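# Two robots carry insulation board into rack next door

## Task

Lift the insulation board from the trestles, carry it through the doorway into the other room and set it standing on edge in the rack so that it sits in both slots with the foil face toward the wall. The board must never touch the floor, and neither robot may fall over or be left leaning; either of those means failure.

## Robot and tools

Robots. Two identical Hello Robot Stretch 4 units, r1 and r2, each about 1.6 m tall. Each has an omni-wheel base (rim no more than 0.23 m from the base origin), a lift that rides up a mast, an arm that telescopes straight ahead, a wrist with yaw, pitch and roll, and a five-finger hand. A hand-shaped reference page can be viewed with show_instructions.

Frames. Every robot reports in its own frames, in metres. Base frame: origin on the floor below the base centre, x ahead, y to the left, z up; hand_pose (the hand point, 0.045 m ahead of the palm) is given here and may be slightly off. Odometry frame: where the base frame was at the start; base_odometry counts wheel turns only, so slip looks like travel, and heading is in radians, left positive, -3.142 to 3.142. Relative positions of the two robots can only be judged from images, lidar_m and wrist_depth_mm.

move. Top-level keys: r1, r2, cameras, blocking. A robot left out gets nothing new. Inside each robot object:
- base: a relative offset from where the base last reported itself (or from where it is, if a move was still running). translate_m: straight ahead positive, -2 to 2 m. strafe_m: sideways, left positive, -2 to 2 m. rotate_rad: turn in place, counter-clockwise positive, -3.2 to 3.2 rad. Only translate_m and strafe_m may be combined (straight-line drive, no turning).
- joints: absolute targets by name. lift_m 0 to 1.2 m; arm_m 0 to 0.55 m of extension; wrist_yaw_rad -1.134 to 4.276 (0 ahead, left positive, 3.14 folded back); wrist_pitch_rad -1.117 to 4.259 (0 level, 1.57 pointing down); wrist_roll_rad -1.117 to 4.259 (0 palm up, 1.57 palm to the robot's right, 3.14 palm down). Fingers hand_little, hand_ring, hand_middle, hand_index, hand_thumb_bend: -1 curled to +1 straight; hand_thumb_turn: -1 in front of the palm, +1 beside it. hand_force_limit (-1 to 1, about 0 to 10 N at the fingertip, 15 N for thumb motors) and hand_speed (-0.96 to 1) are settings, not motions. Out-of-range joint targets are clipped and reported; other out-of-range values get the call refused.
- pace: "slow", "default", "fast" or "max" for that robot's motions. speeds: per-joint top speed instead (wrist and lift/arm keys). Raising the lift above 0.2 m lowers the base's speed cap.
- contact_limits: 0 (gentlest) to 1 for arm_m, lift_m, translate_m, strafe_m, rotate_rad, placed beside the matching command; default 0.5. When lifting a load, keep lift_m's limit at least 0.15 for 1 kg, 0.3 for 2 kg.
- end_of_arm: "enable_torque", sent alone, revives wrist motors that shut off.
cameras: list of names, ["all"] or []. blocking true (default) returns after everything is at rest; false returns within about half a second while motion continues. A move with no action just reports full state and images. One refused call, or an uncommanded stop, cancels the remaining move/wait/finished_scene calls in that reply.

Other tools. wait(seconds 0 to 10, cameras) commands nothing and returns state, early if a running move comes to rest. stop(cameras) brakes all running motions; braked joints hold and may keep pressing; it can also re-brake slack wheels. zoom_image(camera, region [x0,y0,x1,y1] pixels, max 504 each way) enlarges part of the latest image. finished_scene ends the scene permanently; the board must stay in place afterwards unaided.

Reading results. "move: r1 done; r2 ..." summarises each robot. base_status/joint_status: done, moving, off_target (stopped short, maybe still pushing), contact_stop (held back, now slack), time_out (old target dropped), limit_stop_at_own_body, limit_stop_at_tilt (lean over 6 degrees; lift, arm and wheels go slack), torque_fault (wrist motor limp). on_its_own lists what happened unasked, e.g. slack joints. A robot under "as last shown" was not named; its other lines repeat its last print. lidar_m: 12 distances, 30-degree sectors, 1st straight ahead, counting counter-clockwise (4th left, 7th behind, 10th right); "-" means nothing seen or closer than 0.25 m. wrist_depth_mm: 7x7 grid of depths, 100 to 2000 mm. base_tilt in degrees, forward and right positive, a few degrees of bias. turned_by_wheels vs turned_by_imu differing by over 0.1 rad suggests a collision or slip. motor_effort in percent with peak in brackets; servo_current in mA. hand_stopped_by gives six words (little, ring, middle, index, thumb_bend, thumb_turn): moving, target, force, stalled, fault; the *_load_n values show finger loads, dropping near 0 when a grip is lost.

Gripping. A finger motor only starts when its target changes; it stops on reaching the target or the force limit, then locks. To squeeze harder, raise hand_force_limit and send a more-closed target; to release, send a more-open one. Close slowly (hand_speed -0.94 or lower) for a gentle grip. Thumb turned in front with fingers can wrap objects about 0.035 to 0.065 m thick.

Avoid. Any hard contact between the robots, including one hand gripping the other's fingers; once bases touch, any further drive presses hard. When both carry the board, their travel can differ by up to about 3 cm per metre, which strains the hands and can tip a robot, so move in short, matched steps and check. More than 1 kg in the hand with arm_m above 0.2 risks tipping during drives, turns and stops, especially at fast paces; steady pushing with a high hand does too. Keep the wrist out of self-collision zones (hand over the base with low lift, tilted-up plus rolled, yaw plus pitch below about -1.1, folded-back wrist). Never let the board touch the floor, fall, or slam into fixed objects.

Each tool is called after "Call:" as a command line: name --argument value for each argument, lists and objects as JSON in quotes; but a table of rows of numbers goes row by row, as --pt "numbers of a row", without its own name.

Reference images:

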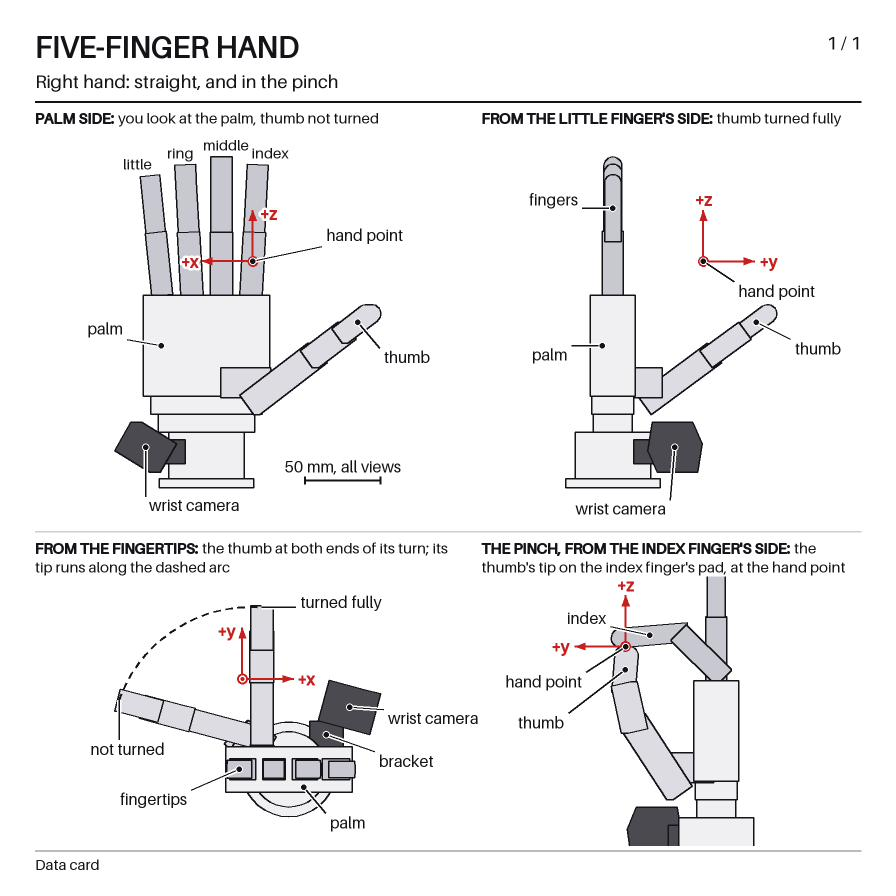

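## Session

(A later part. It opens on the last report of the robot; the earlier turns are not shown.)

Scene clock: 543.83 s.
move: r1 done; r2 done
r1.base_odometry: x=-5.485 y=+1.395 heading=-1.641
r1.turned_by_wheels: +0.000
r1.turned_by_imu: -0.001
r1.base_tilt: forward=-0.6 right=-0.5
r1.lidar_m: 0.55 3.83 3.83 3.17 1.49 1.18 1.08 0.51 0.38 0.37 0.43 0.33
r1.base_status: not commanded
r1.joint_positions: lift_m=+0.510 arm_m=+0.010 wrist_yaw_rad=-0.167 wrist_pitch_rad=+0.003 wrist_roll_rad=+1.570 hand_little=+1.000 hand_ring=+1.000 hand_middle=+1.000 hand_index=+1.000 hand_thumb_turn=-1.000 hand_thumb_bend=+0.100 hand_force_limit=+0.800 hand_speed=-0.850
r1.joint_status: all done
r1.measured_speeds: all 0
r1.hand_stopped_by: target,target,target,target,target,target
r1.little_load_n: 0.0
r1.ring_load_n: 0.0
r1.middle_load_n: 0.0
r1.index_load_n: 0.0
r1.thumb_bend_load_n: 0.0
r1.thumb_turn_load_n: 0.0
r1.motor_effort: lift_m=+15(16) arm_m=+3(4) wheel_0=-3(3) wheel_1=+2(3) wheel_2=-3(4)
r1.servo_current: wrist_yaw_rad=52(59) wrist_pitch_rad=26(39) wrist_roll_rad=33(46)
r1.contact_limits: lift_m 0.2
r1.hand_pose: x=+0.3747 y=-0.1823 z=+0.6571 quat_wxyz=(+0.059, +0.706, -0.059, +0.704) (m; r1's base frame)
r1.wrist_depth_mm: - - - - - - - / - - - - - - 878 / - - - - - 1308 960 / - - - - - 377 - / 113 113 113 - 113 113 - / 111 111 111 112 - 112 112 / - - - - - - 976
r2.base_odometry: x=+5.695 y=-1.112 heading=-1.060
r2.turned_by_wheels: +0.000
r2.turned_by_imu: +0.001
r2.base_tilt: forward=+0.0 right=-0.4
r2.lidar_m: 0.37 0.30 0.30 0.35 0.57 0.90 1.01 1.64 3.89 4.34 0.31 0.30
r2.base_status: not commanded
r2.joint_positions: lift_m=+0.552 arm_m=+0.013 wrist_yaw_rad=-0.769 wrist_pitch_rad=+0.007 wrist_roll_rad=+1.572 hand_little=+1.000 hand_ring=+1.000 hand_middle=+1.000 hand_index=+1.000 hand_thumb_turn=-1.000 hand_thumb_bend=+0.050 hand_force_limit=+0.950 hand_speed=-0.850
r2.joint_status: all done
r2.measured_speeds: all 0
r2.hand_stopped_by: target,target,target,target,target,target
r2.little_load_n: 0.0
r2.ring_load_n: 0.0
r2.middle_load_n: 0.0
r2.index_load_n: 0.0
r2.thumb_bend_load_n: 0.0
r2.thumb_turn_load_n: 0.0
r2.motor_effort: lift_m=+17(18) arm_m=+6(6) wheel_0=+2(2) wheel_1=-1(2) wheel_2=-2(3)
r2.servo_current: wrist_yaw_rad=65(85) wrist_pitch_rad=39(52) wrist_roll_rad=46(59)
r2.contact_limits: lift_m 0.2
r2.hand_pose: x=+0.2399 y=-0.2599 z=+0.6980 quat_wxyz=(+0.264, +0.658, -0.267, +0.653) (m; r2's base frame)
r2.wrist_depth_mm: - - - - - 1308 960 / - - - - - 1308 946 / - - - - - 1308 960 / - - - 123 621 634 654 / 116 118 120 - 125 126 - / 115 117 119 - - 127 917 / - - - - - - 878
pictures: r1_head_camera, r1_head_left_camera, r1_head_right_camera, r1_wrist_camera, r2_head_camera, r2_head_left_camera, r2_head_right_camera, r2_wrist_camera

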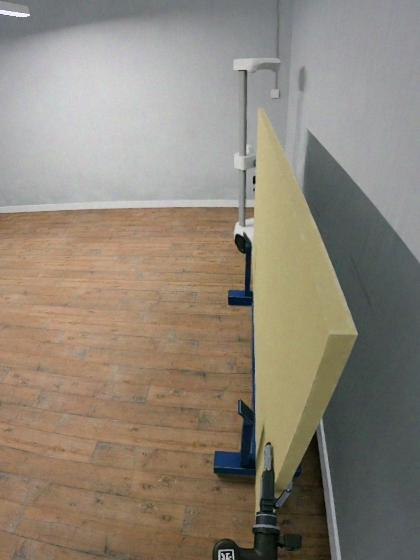

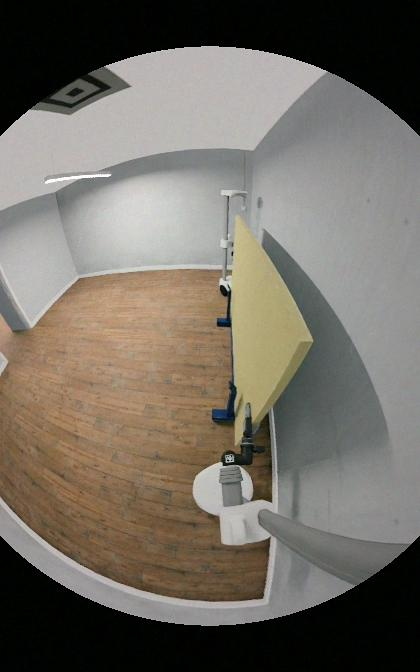

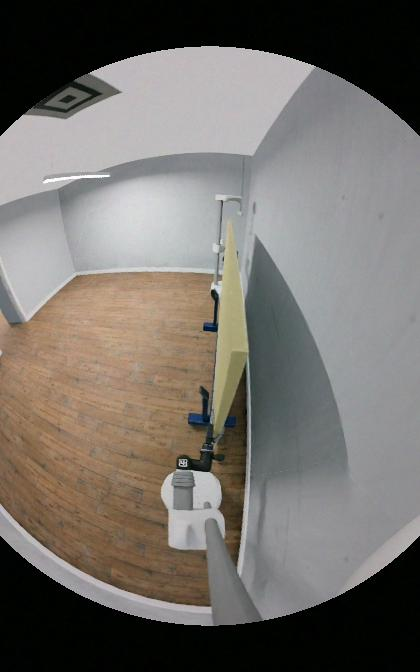

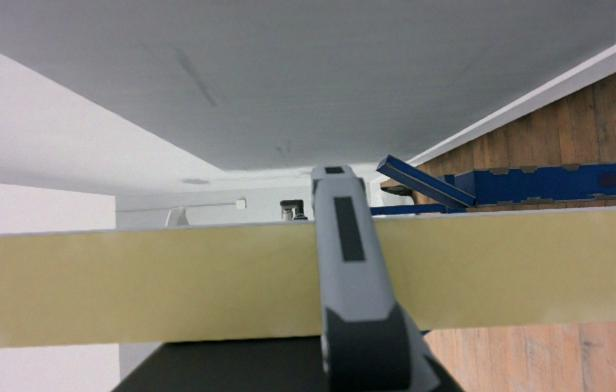

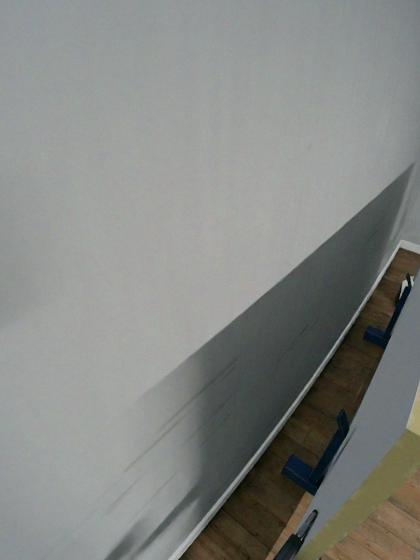

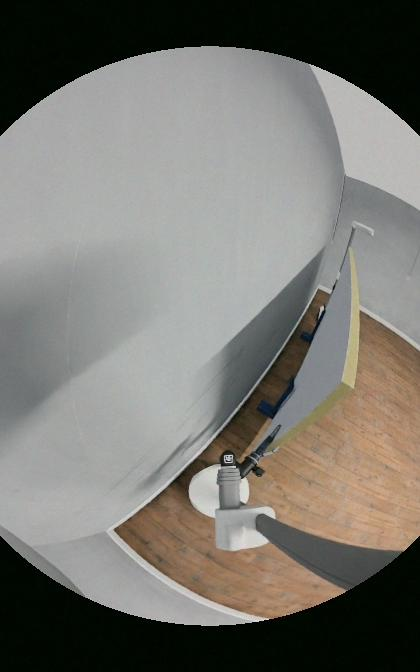

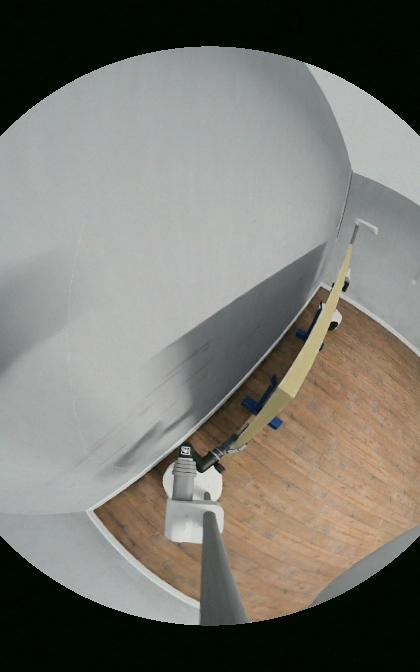

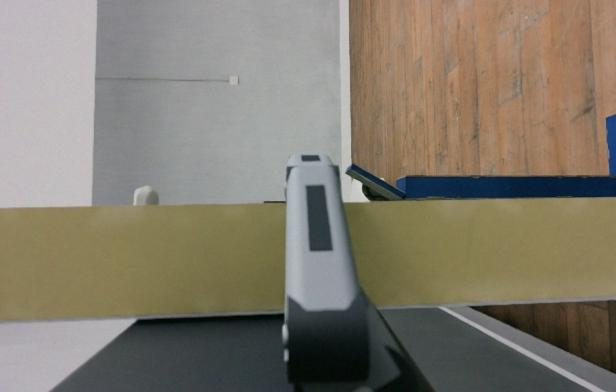

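Call:
move --r1 '{"joints":{"hand_thumb_bend":0.9,"hand_speed":-0.6}}' --r2 '{"joints":{"hand_thumb_bend":0.9,"hand_speed":-0.6}}'

Call:
move --r2 '{"base":{"translate_m":-0.045,"strafe_m":0.0398},"pace":"slow"}' --cameras '["all"]'

Scene clock: 546.70 s.
move: r1 done; r2 done
r1.base_odometry: x=-5.485 y=+1.395 heading=-1.641
r1.turned_by_wheels: +0.000
r1.turned_by_imu: -0.001
r1.base_tilt: forward=-0.6 right=-0.3
r1.lidar_m: 0.57 3.85 3.84 3.18 1.51 1.17 1.08 0.48 0.40 0.37 0.42 0.34
r1.base_status: not commanded
r1.joint_positions: lift_m=+0.510 arm_m=+0.010 wrist_yaw_rad=-0.167 wrist_pitch_rad=+0.003 wrist_roll_rad=+1.570 hand_little=+1.000 hand_ring=+1.000 hand_middle=+1.000 hand_index=+1.000 hand_thumb_turn=-1.000 hand_thumb_bend=+0.900 hand_force_limit=+0.800 hand_speed=-0.600
r1.joint_status: all done
r1.measured_speeds: all 0
r1.hand_stopped_by: target,target,target,target,target,target
r1.little_load_n: 0.0
r1.ring_load_n: 0.0
r1.middle_load_n: 0.0
r1.index_load_n: 0.0
r1.thumb_bend_load_n: 0.0
r1.thumb_turn_load_n: 0.0
r1.motor_effort: lift_m=+16(16) arm_m=+4(4) wheel_0=-2(3) wheel_1=+3(3) wheel_2=-3(3)
r1.servo_current: wrist_yaw_rad=46(59) wrist_pitch_rad=26(39) wrist_roll_rad=33(46)
r1.contact_limits: lift_m 0.2
r1.hand_pose: x=+0.3747 y=-0.1823 z=+0.6570 quat_wxyz=(+0.059, +0.706, -0.059, +0.704) (m; r1's base frame)
r1.wrist_depth_mm: - - - - - - - / - - - 121 - - 878 / - - - - - 1281 960 / - - - - - 112 - / 111 112 111 112 111 111 - / 110 110 111 110 - 111 946 / - - - - - - 960
r2.base_odometry: x=+5.695 y=-1.112 heading=-1.060
r2.turned_by_wheels: +0.000
r2.turned_by_imu: +0.001
r2.base_tilt: forward=+0.1 right=-0.4
r2.lidar_m: 0.38 0.29 0.31 0.35 0.58 0.91 1.03 1.65 3.89 4.34 0.30 0.29
r2.base_status: not commanded
r2.joint_positions: lift_m=+0.552 arm_m=+0.013 wrist_yaw_rad=-0.769 wrist_pitch_rad=+0.007 wrist_roll_rad=+1.572 hand_little=+1.000 hand_ring=+1.000 hand_middle=+1.000 hand_index=+1.000 hand_thumb_turn=-1.000 hand_thumb_bend=+0.900 hand_force_limit=+0.950 hand_speed=-0.600
r2.joint_status: all done
r2.measured_speeds: all 0
r2.hand_stopped_by: target,target,target,target,target,target
r2.little_load_n: 0.0
r2.ring_load_n: 0.0
r2.middle_load_n: 0.0
r2.index_load_n: 0.0
r2.thumb_bend_load_n: 0.0
r2.thumb_turn_load_n: 0.0
r2.motor_effort: lift_m=+17(18) arm_m=+6(6) wheel_0=+2(2) wheel_1=-1(2) wheel_2=-2(2)
r2.servo_current: wrist_yaw_rad=20(65) wrist_pitch_rad=52(52) wrist_roll_rad=46(65)
r2.contact_limits: lift_m 0.2
r2.hand_pose: x=+0.2399 y=-0.2599 z=+0.6980 quat_wxyz=(+0.264, +0.658, -0.267, +0.653) (m; r2's base frame)
r2.wrist_depth_mm: - - - - - 1281 946 / - - - - 1921 1281 976 / - - - - 1708 1336 960 / - - - - 125 634 647 / 115 117 119 - 124 125 - / 114 116 118 - - 125 917 / - - - - - - -
pictures: none

Scene clock: 548.50 s.
move: r2 done
r1: as last shown
r1.turned_by_imu: +0.000
r1.base_tilt: forward=-0.7 right=-0.4
r1.lidar_m: 0.57 3.85 3.85 3.14 1.50 1.17 1.08 0.50 0.38 0.36 0.41 0.34
r1.ring_load_n: 0.5
r1.motor_effort: lift_m=+16(16) arm_m=+4(4) wheel_0=-2(3) wheel_1=+2(3) wheel_2=-3(3)
r1.servo_current: wrist_yaw_rad=46(65) wrist_pitch_rad=33(39) wrist_roll_rad=39(46)
r1.contact_limits: lift_m 0.2
r1.wrist_depth_mm: - - - - - - - / - - - 121 - - 866 / - - - - - 1281 960 / - - - - - 112 - / 112 112 111 112 111 111 - / 111 110 121 118 - 111 917 / - - - - - - 960
r2.base_odometry: x=+5.707 y=-1.053 heading=-1.059
r2.turned_by_wheels: +0.000
r2.turned_by_imu: +0.001
r2.base_tilt: forward=-0.2 right=-0.3
r2.lidar_m: 0.38 0.30 0.30 0.35 0.54 0.85 0.94 1.55 3.89 4.37 0.36 0.34
r2.base_status: done
r2.joint_positions: lift_m=+0.552 arm_m=+0.013 wrist_yaw_rad=-0.769 wrist_pitch_rad=+0.007 wrist_roll_rad=+1.572 hand_little=+1.000 hand_ring=+1.000 hand_middle=+1.000 hand_index=+1.000 hand_thumb_turn=-1.000 hand_thumb_bend=+0.900 hand_force_limit=+0.950 hand_speed=-0.600
r2.joint_status: not commanded
r2.measured_speeds: all 0
r2.hand_stopped_by: target,target,target,target,target,target
r2.little_load_n: 0.0
r2.ring_load_n: 0.0
r2.middle_load_n: 0.0
r2.index_load_n: 0.0
r2.thumb_bend_load_n: 0.0
r2.thumb_turn_load_n: 0.5
r2.motor_effort: lift_m=+17(18) arm_m=+6(6) wheel_0=-2(7) wheel_1=+2(3) wheel_2=+4(8)
r2.servo_current: wrist_yaw_rad=33(72) wrist_pitch_rad=39(52) wrist_roll_rad=39(65)
r2.contact_limits: lift_m 0.2
r2.hand_pose: x=+0.2399 y=-0.2599 z=+0.6980 quat_wxyz=(+0.264, +0.658, -0.267, +0.653) (m; r2's base frame)
r2.wrist_depth_mm: - - - - - 1308 960 / - - - - 1863 1308 946 / - - - - 1708 1308 976 / - - - - - 1118 191 / 170 174 176 179 - 186 190 / 170 171 131 - - 1255 976 / - - - - - - -
pictures: r1_head_camera, r1_head_left_camera, r1_head_right_camera, r1_wrist_camera, r2_head_camera, r2_head_left_camera, r2_head_right_camera, r2_wrist_camera

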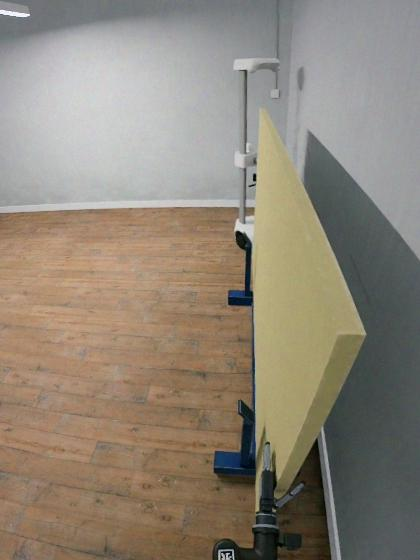

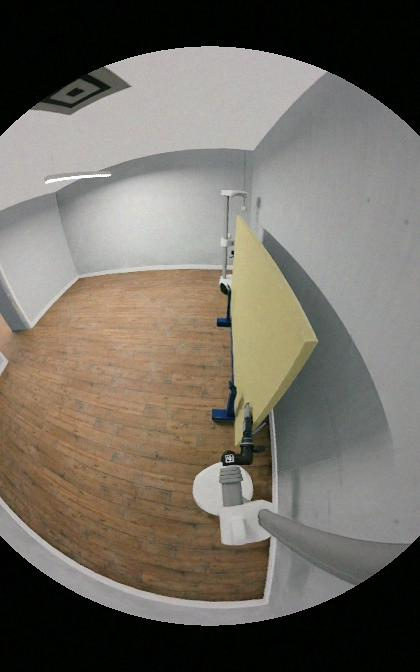

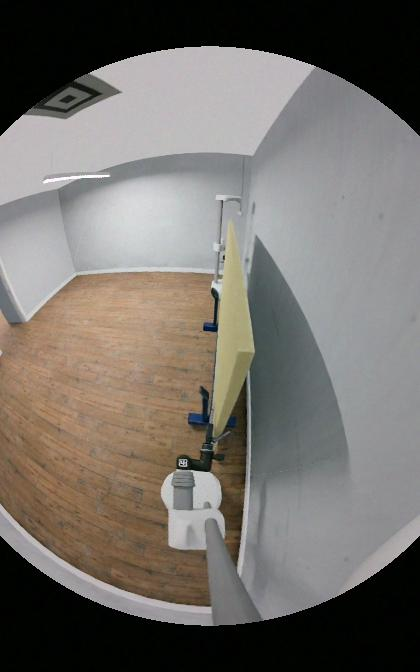

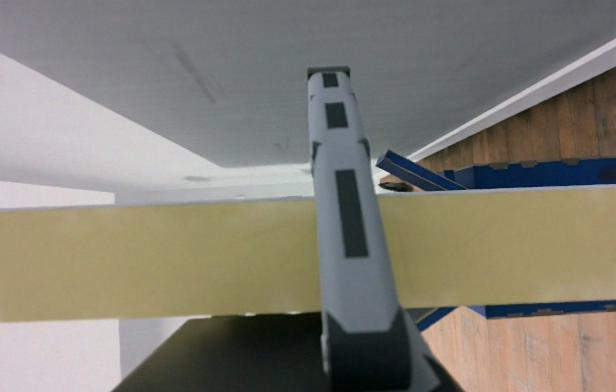

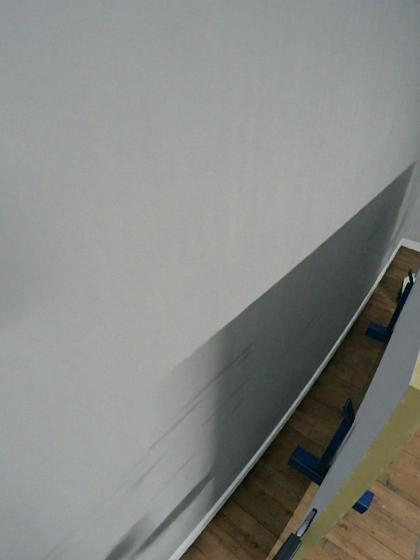

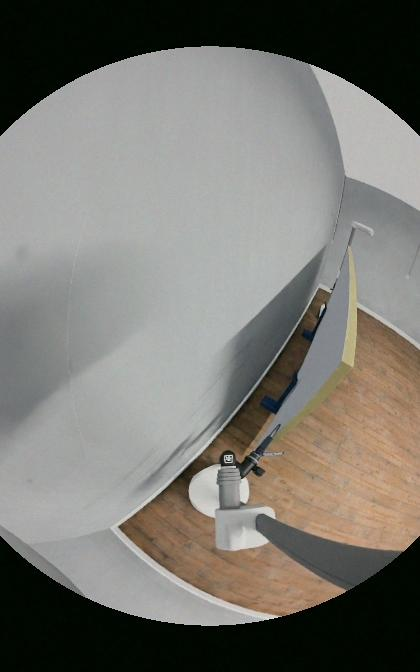

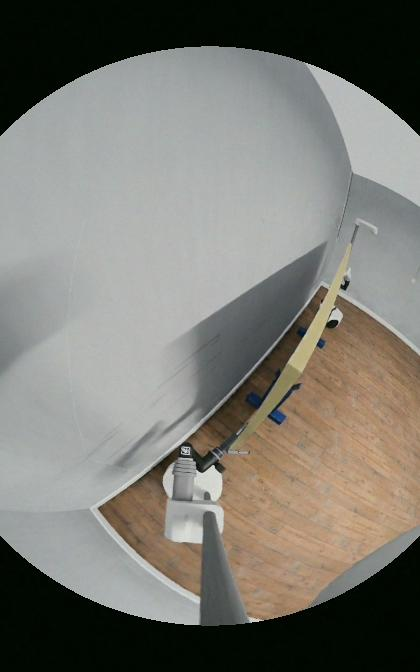

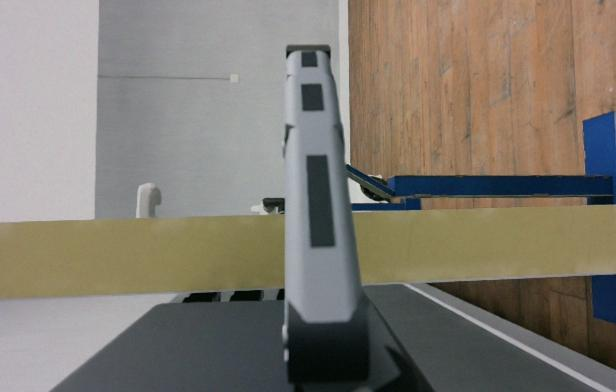

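Call:
move --r2 '{"base":{"translate_m":-0.1123,"strafe_m":0.0994},"pace":"slow"}' --r1 '{"base":{"translate_m":-0.1190,"strafe_m":0.0152},"pace":"slow"}' --cameras '["r1_head_camera","r1_wrist_camera","r2_head_right_camera","r2_wrist_camera"]'

Scene clock: 551.97 s.
move: r1 done; r2 done
r1.base_odometry: x=-5.461 y=+1.513 heading=-1.641
r1.turned_by_wheels: +0.000
r1.turned_by_imu: -0.001
r1.base_tilt: forward=-0.6 right=-0.4
r1.lidar_m: 0.61 3.99 3.81 2.90 1.35 1.05 1.02 0.50 0.39 0.36 0.43 0.45
r1.base_status: done
r1.joint_positions: lift_m=+0.510 arm_m=+0.010 wrist_yaw_rad=-0.167 wrist_pitch_rad=+0.003 wrist_roll_rad=+1.570 hand_little=+1.000 hand_ring=+1.000 hand_middle=+1.000 hand_index=+1.000 hand_thumb_turn=-1.000 hand_thumb_bend=+0.900 hand_force_limit=+0.800 hand_speed=-0.600
r1.joint_status: not commanded
r1.measured_speeds: all 0
r1.hand_stopped_by: target,target,target,target,target,target
r1.little_load_n: 0.0
r1.ring_load_n: 0.0
r1.middle_load_n: 0.0
r1.index_load_n: 0.0
r1.thumb_bend_load_n: 0.0
r1.thumb_turn_load_n: 0.5
r1.motor_effort: lift_m=+16(16) arm_m=+3(4) wheel_0=-2(7) wheel_1=-2(5) wheel_2=+2(7)
r1.servo_current: wrist_yaw_rad=52(59) wrist_pitch_rad=33(39) wrist_roll_rad=26(46)
r1.contact_limits: lift_m 0.2
r1.hand_pose: x=+0.3747 y=-0.1823 z=+0.6570 quat_wxyz=(+0.059, +0.706, -0.059, +0.704) (m; r1's base frame)
r1.wrist_depth_mm: - - - - - - - / - - - 121 - - 878 / - - - - - 1308 976 / - - - - - 232 232 / 231 230 230 - - 496 492 / - - 212 174 - 1182 960 / - - - - - - 976
r2.base_odometry: x=+5.739 y=-0.907 heading=-1.059
r2.turned_by_wheels: +0.000
r2.turned_by_imu: +0.001
r2.base_tilt: forward=+0.0 right=-0.2
r2.lidar_m: 0.38 0.30 0.29 0.35 0.57 0.70 0.80 1.27 3.90 4.43 0.55 0.50
r2.base_status: done
r2.joint_positions: lift_m=+0.552 arm_m=+0.013 wrist_yaw_rad=-0.769 wrist_pitch_rad=+0.007 wrist_roll_rad=+1.572 hand_little=+1.000 hand_ring=+1.000 hand_middle=+1.000 hand_index=+1.000 hand_thumb_turn=-1.000 hand_thumb_bend=+0.900 hand_force_limit=+0.950 hand_speed=-0.600
r2.joint_status: not commanded
r2.measured_speeds: all 0
r2.hand_stopped_by: target,target,target,target,target,target
r2.little_load_n: 0.0
r2.ring_load_n: 0.0
r2.middle_load_n: 0.0
r2.index_load_n: 0.0
r2.thumb_bend_load_n: 0.0
r2.thumb_turn_load_n: 0.5
r2.motor_effort: lift_m=+17(18) arm_m=+6(6) wheel_0=-1(8) wheel_1=+2(4) wheel_2=+3(8)
r2.servo_current: wrist_yaw_rad=39(85) wrist_pitch_rad=39(52) wrist_roll_rad=59(65)
r2.contact_limits: lift_m 0.2
r2.hand_pose: x=+0.2399 y=-0.2599 z=+0.6980 quat_wxyz=(+0.264, +0.658, -0.267, +0.653) (m; r2's base frame)
r2.wrist_depth_mm: - - - - - 1308 946 / - - - - 1863 1308 946 / - - - - 1708 1308 917 / - - - - - 1182 842 / 312 317 320 325 - 343 345 / - - 122 - - 1281 960 / - - - - - - -
pictures: r1_head_camera, r1_wrist_camera, r2_head_right_camera, r2_wrist_camera

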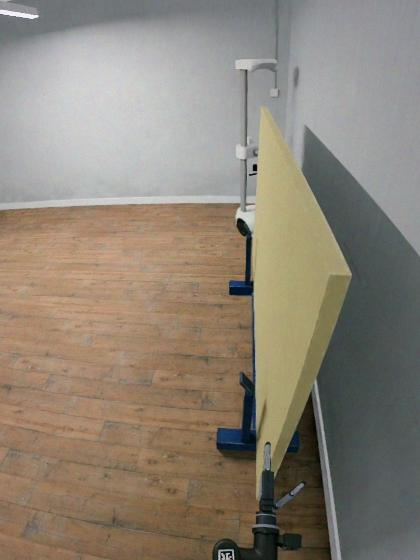

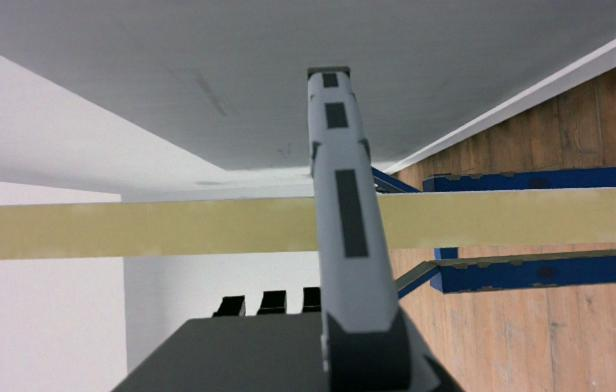

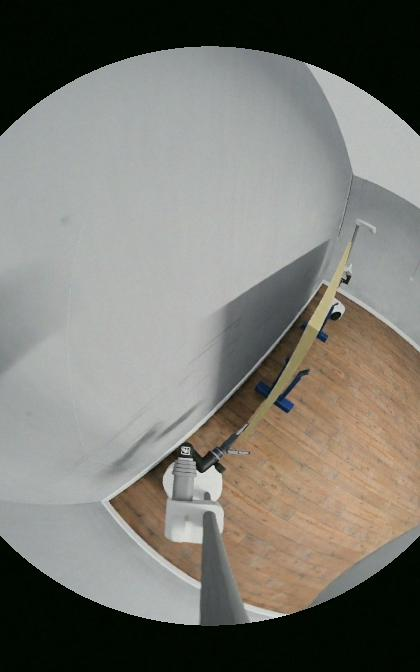

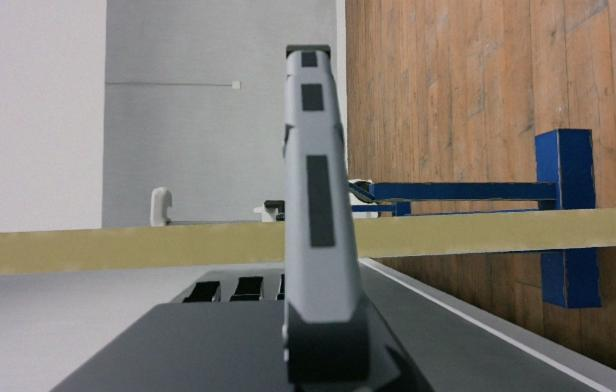

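Call:
move --r1 '{"base":{"translate_m":-0.1290,"strafe_m":0.0165},"pace":"slow"}' --cameras '["all"]'

Call:
zoom_image --camera "r1_wrist_camera" --region '[316, 130, 616, 330]'

Call:
zoom_image --camera "r2_wrist_camera" --region '[316, 100, 616, 330]'

Call:
zoom_image --camera "r1_head_right_camera" --region '[170, 200, 290, 460]'

Call:
zoom_image --camera "r2_head_right_camera" --region '[200, 200, 400, 460]'

Scene clock: 555.50 s.
move: r1 done
r1.base_odometry: x=-5.435 y=+1.640 heading=-1.641
r1.turned_by_wheels: +0.000
r1.turned_by_imu: -0.001
r1.base_tilt: forward=-0.8 right=-0.3
r1.lidar_m: 0.61 4.13 3.82 2.52 1.15 0.92 0.89 0.50 0.38 0.36 0.43 0.56
r1.base_status: done
r1.joint_positions: lift_m=+0.510 arm_m=+0.010 wrist_yaw_rad=-0.167 wrist_pitch_rad=+0.003 wrist_roll_rad=+1.570 hand_little=+1.000 hand_ring=+1.000 hand_middle=+1.000 hand_index=+1.000 hand_thumb_turn=-1.000 hand_thumb_bend=+0.900 hand_force_limit=+0.800 hand_speed=-0.600
r1.joint_status: not commanded
r1.measured_speeds: all 0
r1.hand_stopped_by: target,target,target,target,target,target
r1.little_load_n: 0.0
r1.ring_load_n: 0.0
r1.middle_load_n: 0.0
r1.index_load_n: 0.0
r1.thumb_bend_load_n: 0.0
r1.thumb_turn_load_n: 0.5
r1.motor_effort: lift_m=+16(16) arm_m=+4(4) wheel_0=-2(7) wheel_1=-2(6) wheel_2=+2(7)
r1.servo_current: wrist_yaw_rad=33(59) wrist_pitch_rad=33(39) wrist_roll_rad=39(46)
r1.contact_limits: lift_m 0.2
r1.hand_pose: x=+0.3747 y=-0.1823 z=+0.6570 quat_wxyz=(+0.059, +0.706, -0.059, +0.704) (m; r1's base frame)
r1.wrist_depth_mm: - - - - - - - / - - - 121 - - 878 / - - - - - 1308 960 / - - - - - 364 362 / - - - - - 621 647 / - - 213 174 - 1255 1008 / - - - - - - 960
r2: as last shown
r2.base_tilt: forward=-0.1 right=-0.4
r2.lidar_m: 0.38 0.31 0.30 0.34 0.56 0.69 0.79 1.27 3.90 4.42 0.55 0.50
r2.thumb_turn_load_n: 0.0
r2.motor_effort: lift_m=+17(18) arm_m=+6(6) wheel_0=-1(2) wheel_1=+2(2) wheel_2=+2(3)
r2.servo_current: wrist_yaw_rad=46(85) wrist_pitch_rad=39(52) wrist_roll_rad=46(65)
r2.contact_limits: lift_m 0.2
r2.wrist_depth_mm: - - - - - 1336 931 / - - - - 1863 1281 946 / - - - - 1756 1336 960 / - - - - - 1160 842 / 310 319 324 - - 342 349 / - - 121 - - 1205 946 / - - - - - - -
pictures: r1_head_camera, r1_head_left_camera, r1_head_right_camera, r1_wrist_camera, r2_head_camera, r2_head_left_camera, r2_head_right_camera, r2_wrist_camera

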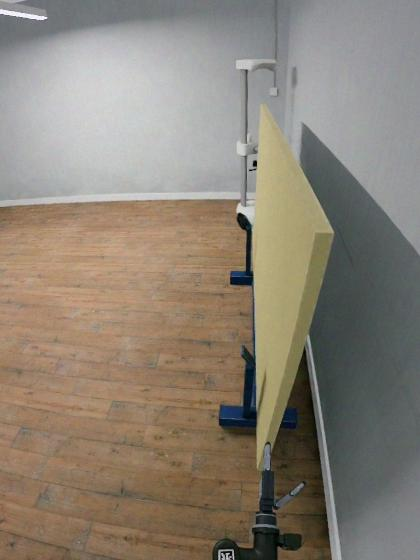

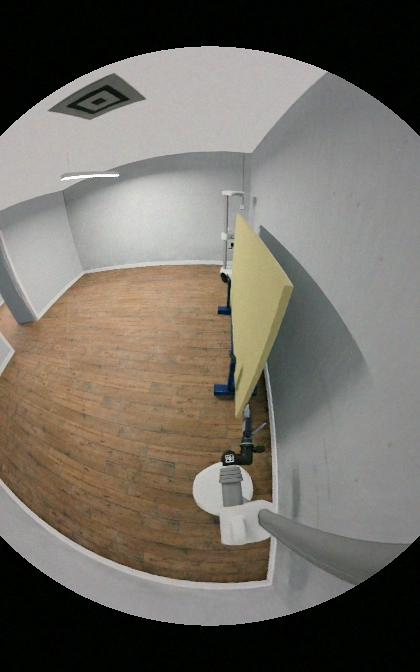

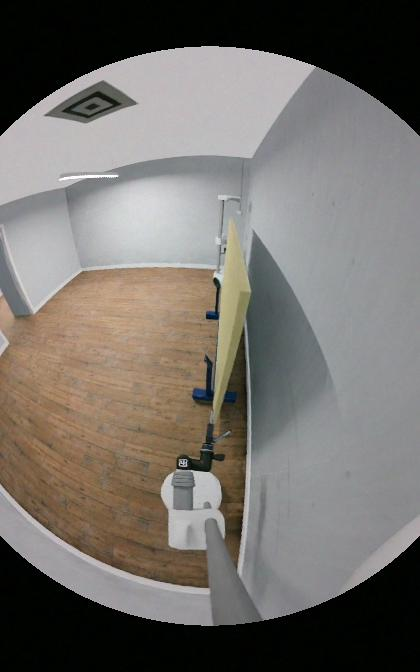

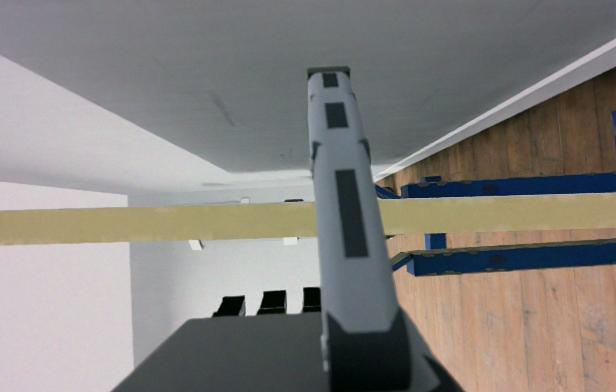

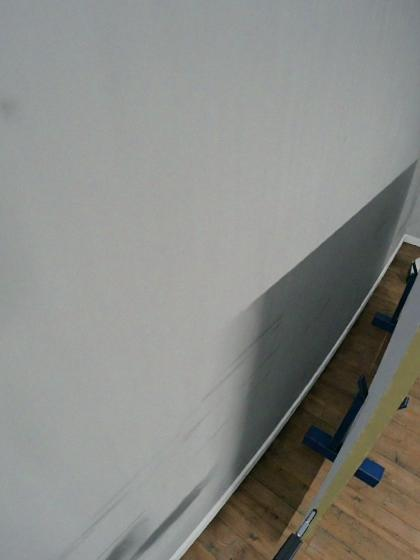

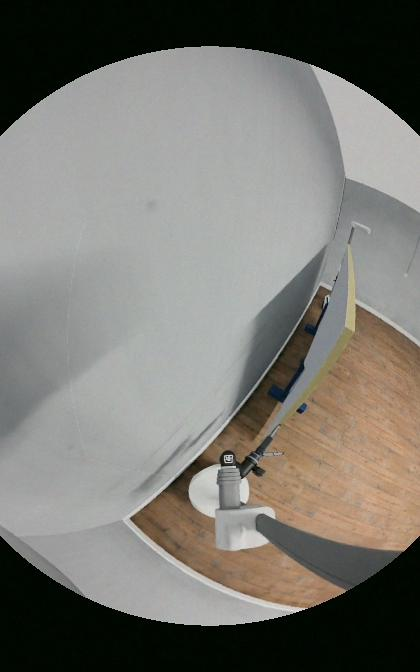

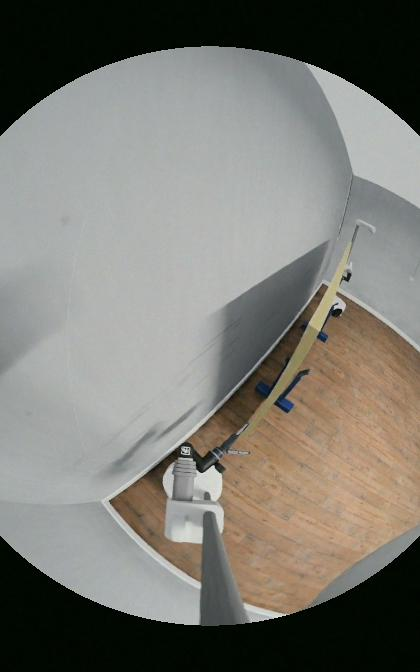

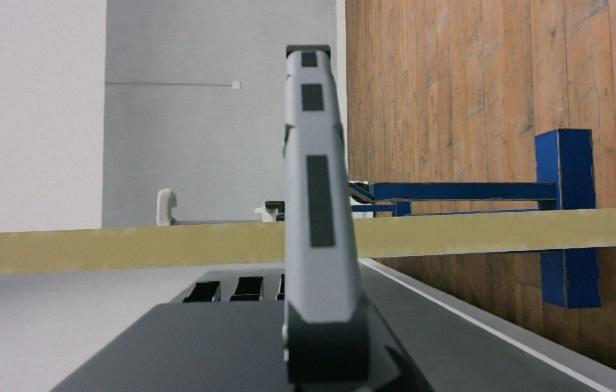

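Scaled by 1.680.

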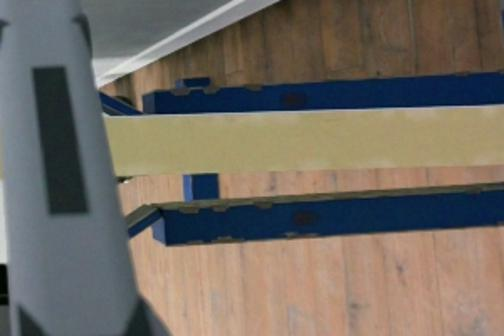

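Scaled by 1.680.

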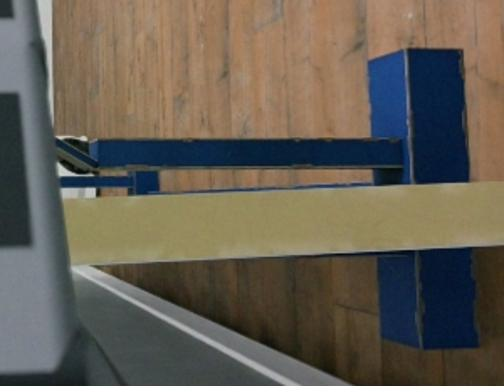

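Scaled by 1.938 from the camera's 420x672 image, which has a finer 600x960 frame.

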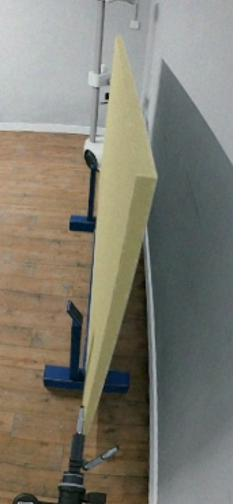

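Scaled by 1.938 from the camera's 420x672 image, which has a finer 600x960 frame.

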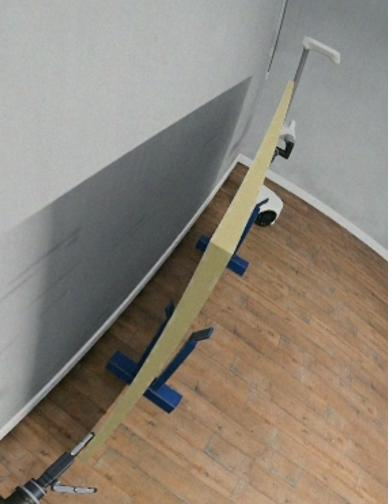

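Call:
finished_scene

The scene is finished: the task was done.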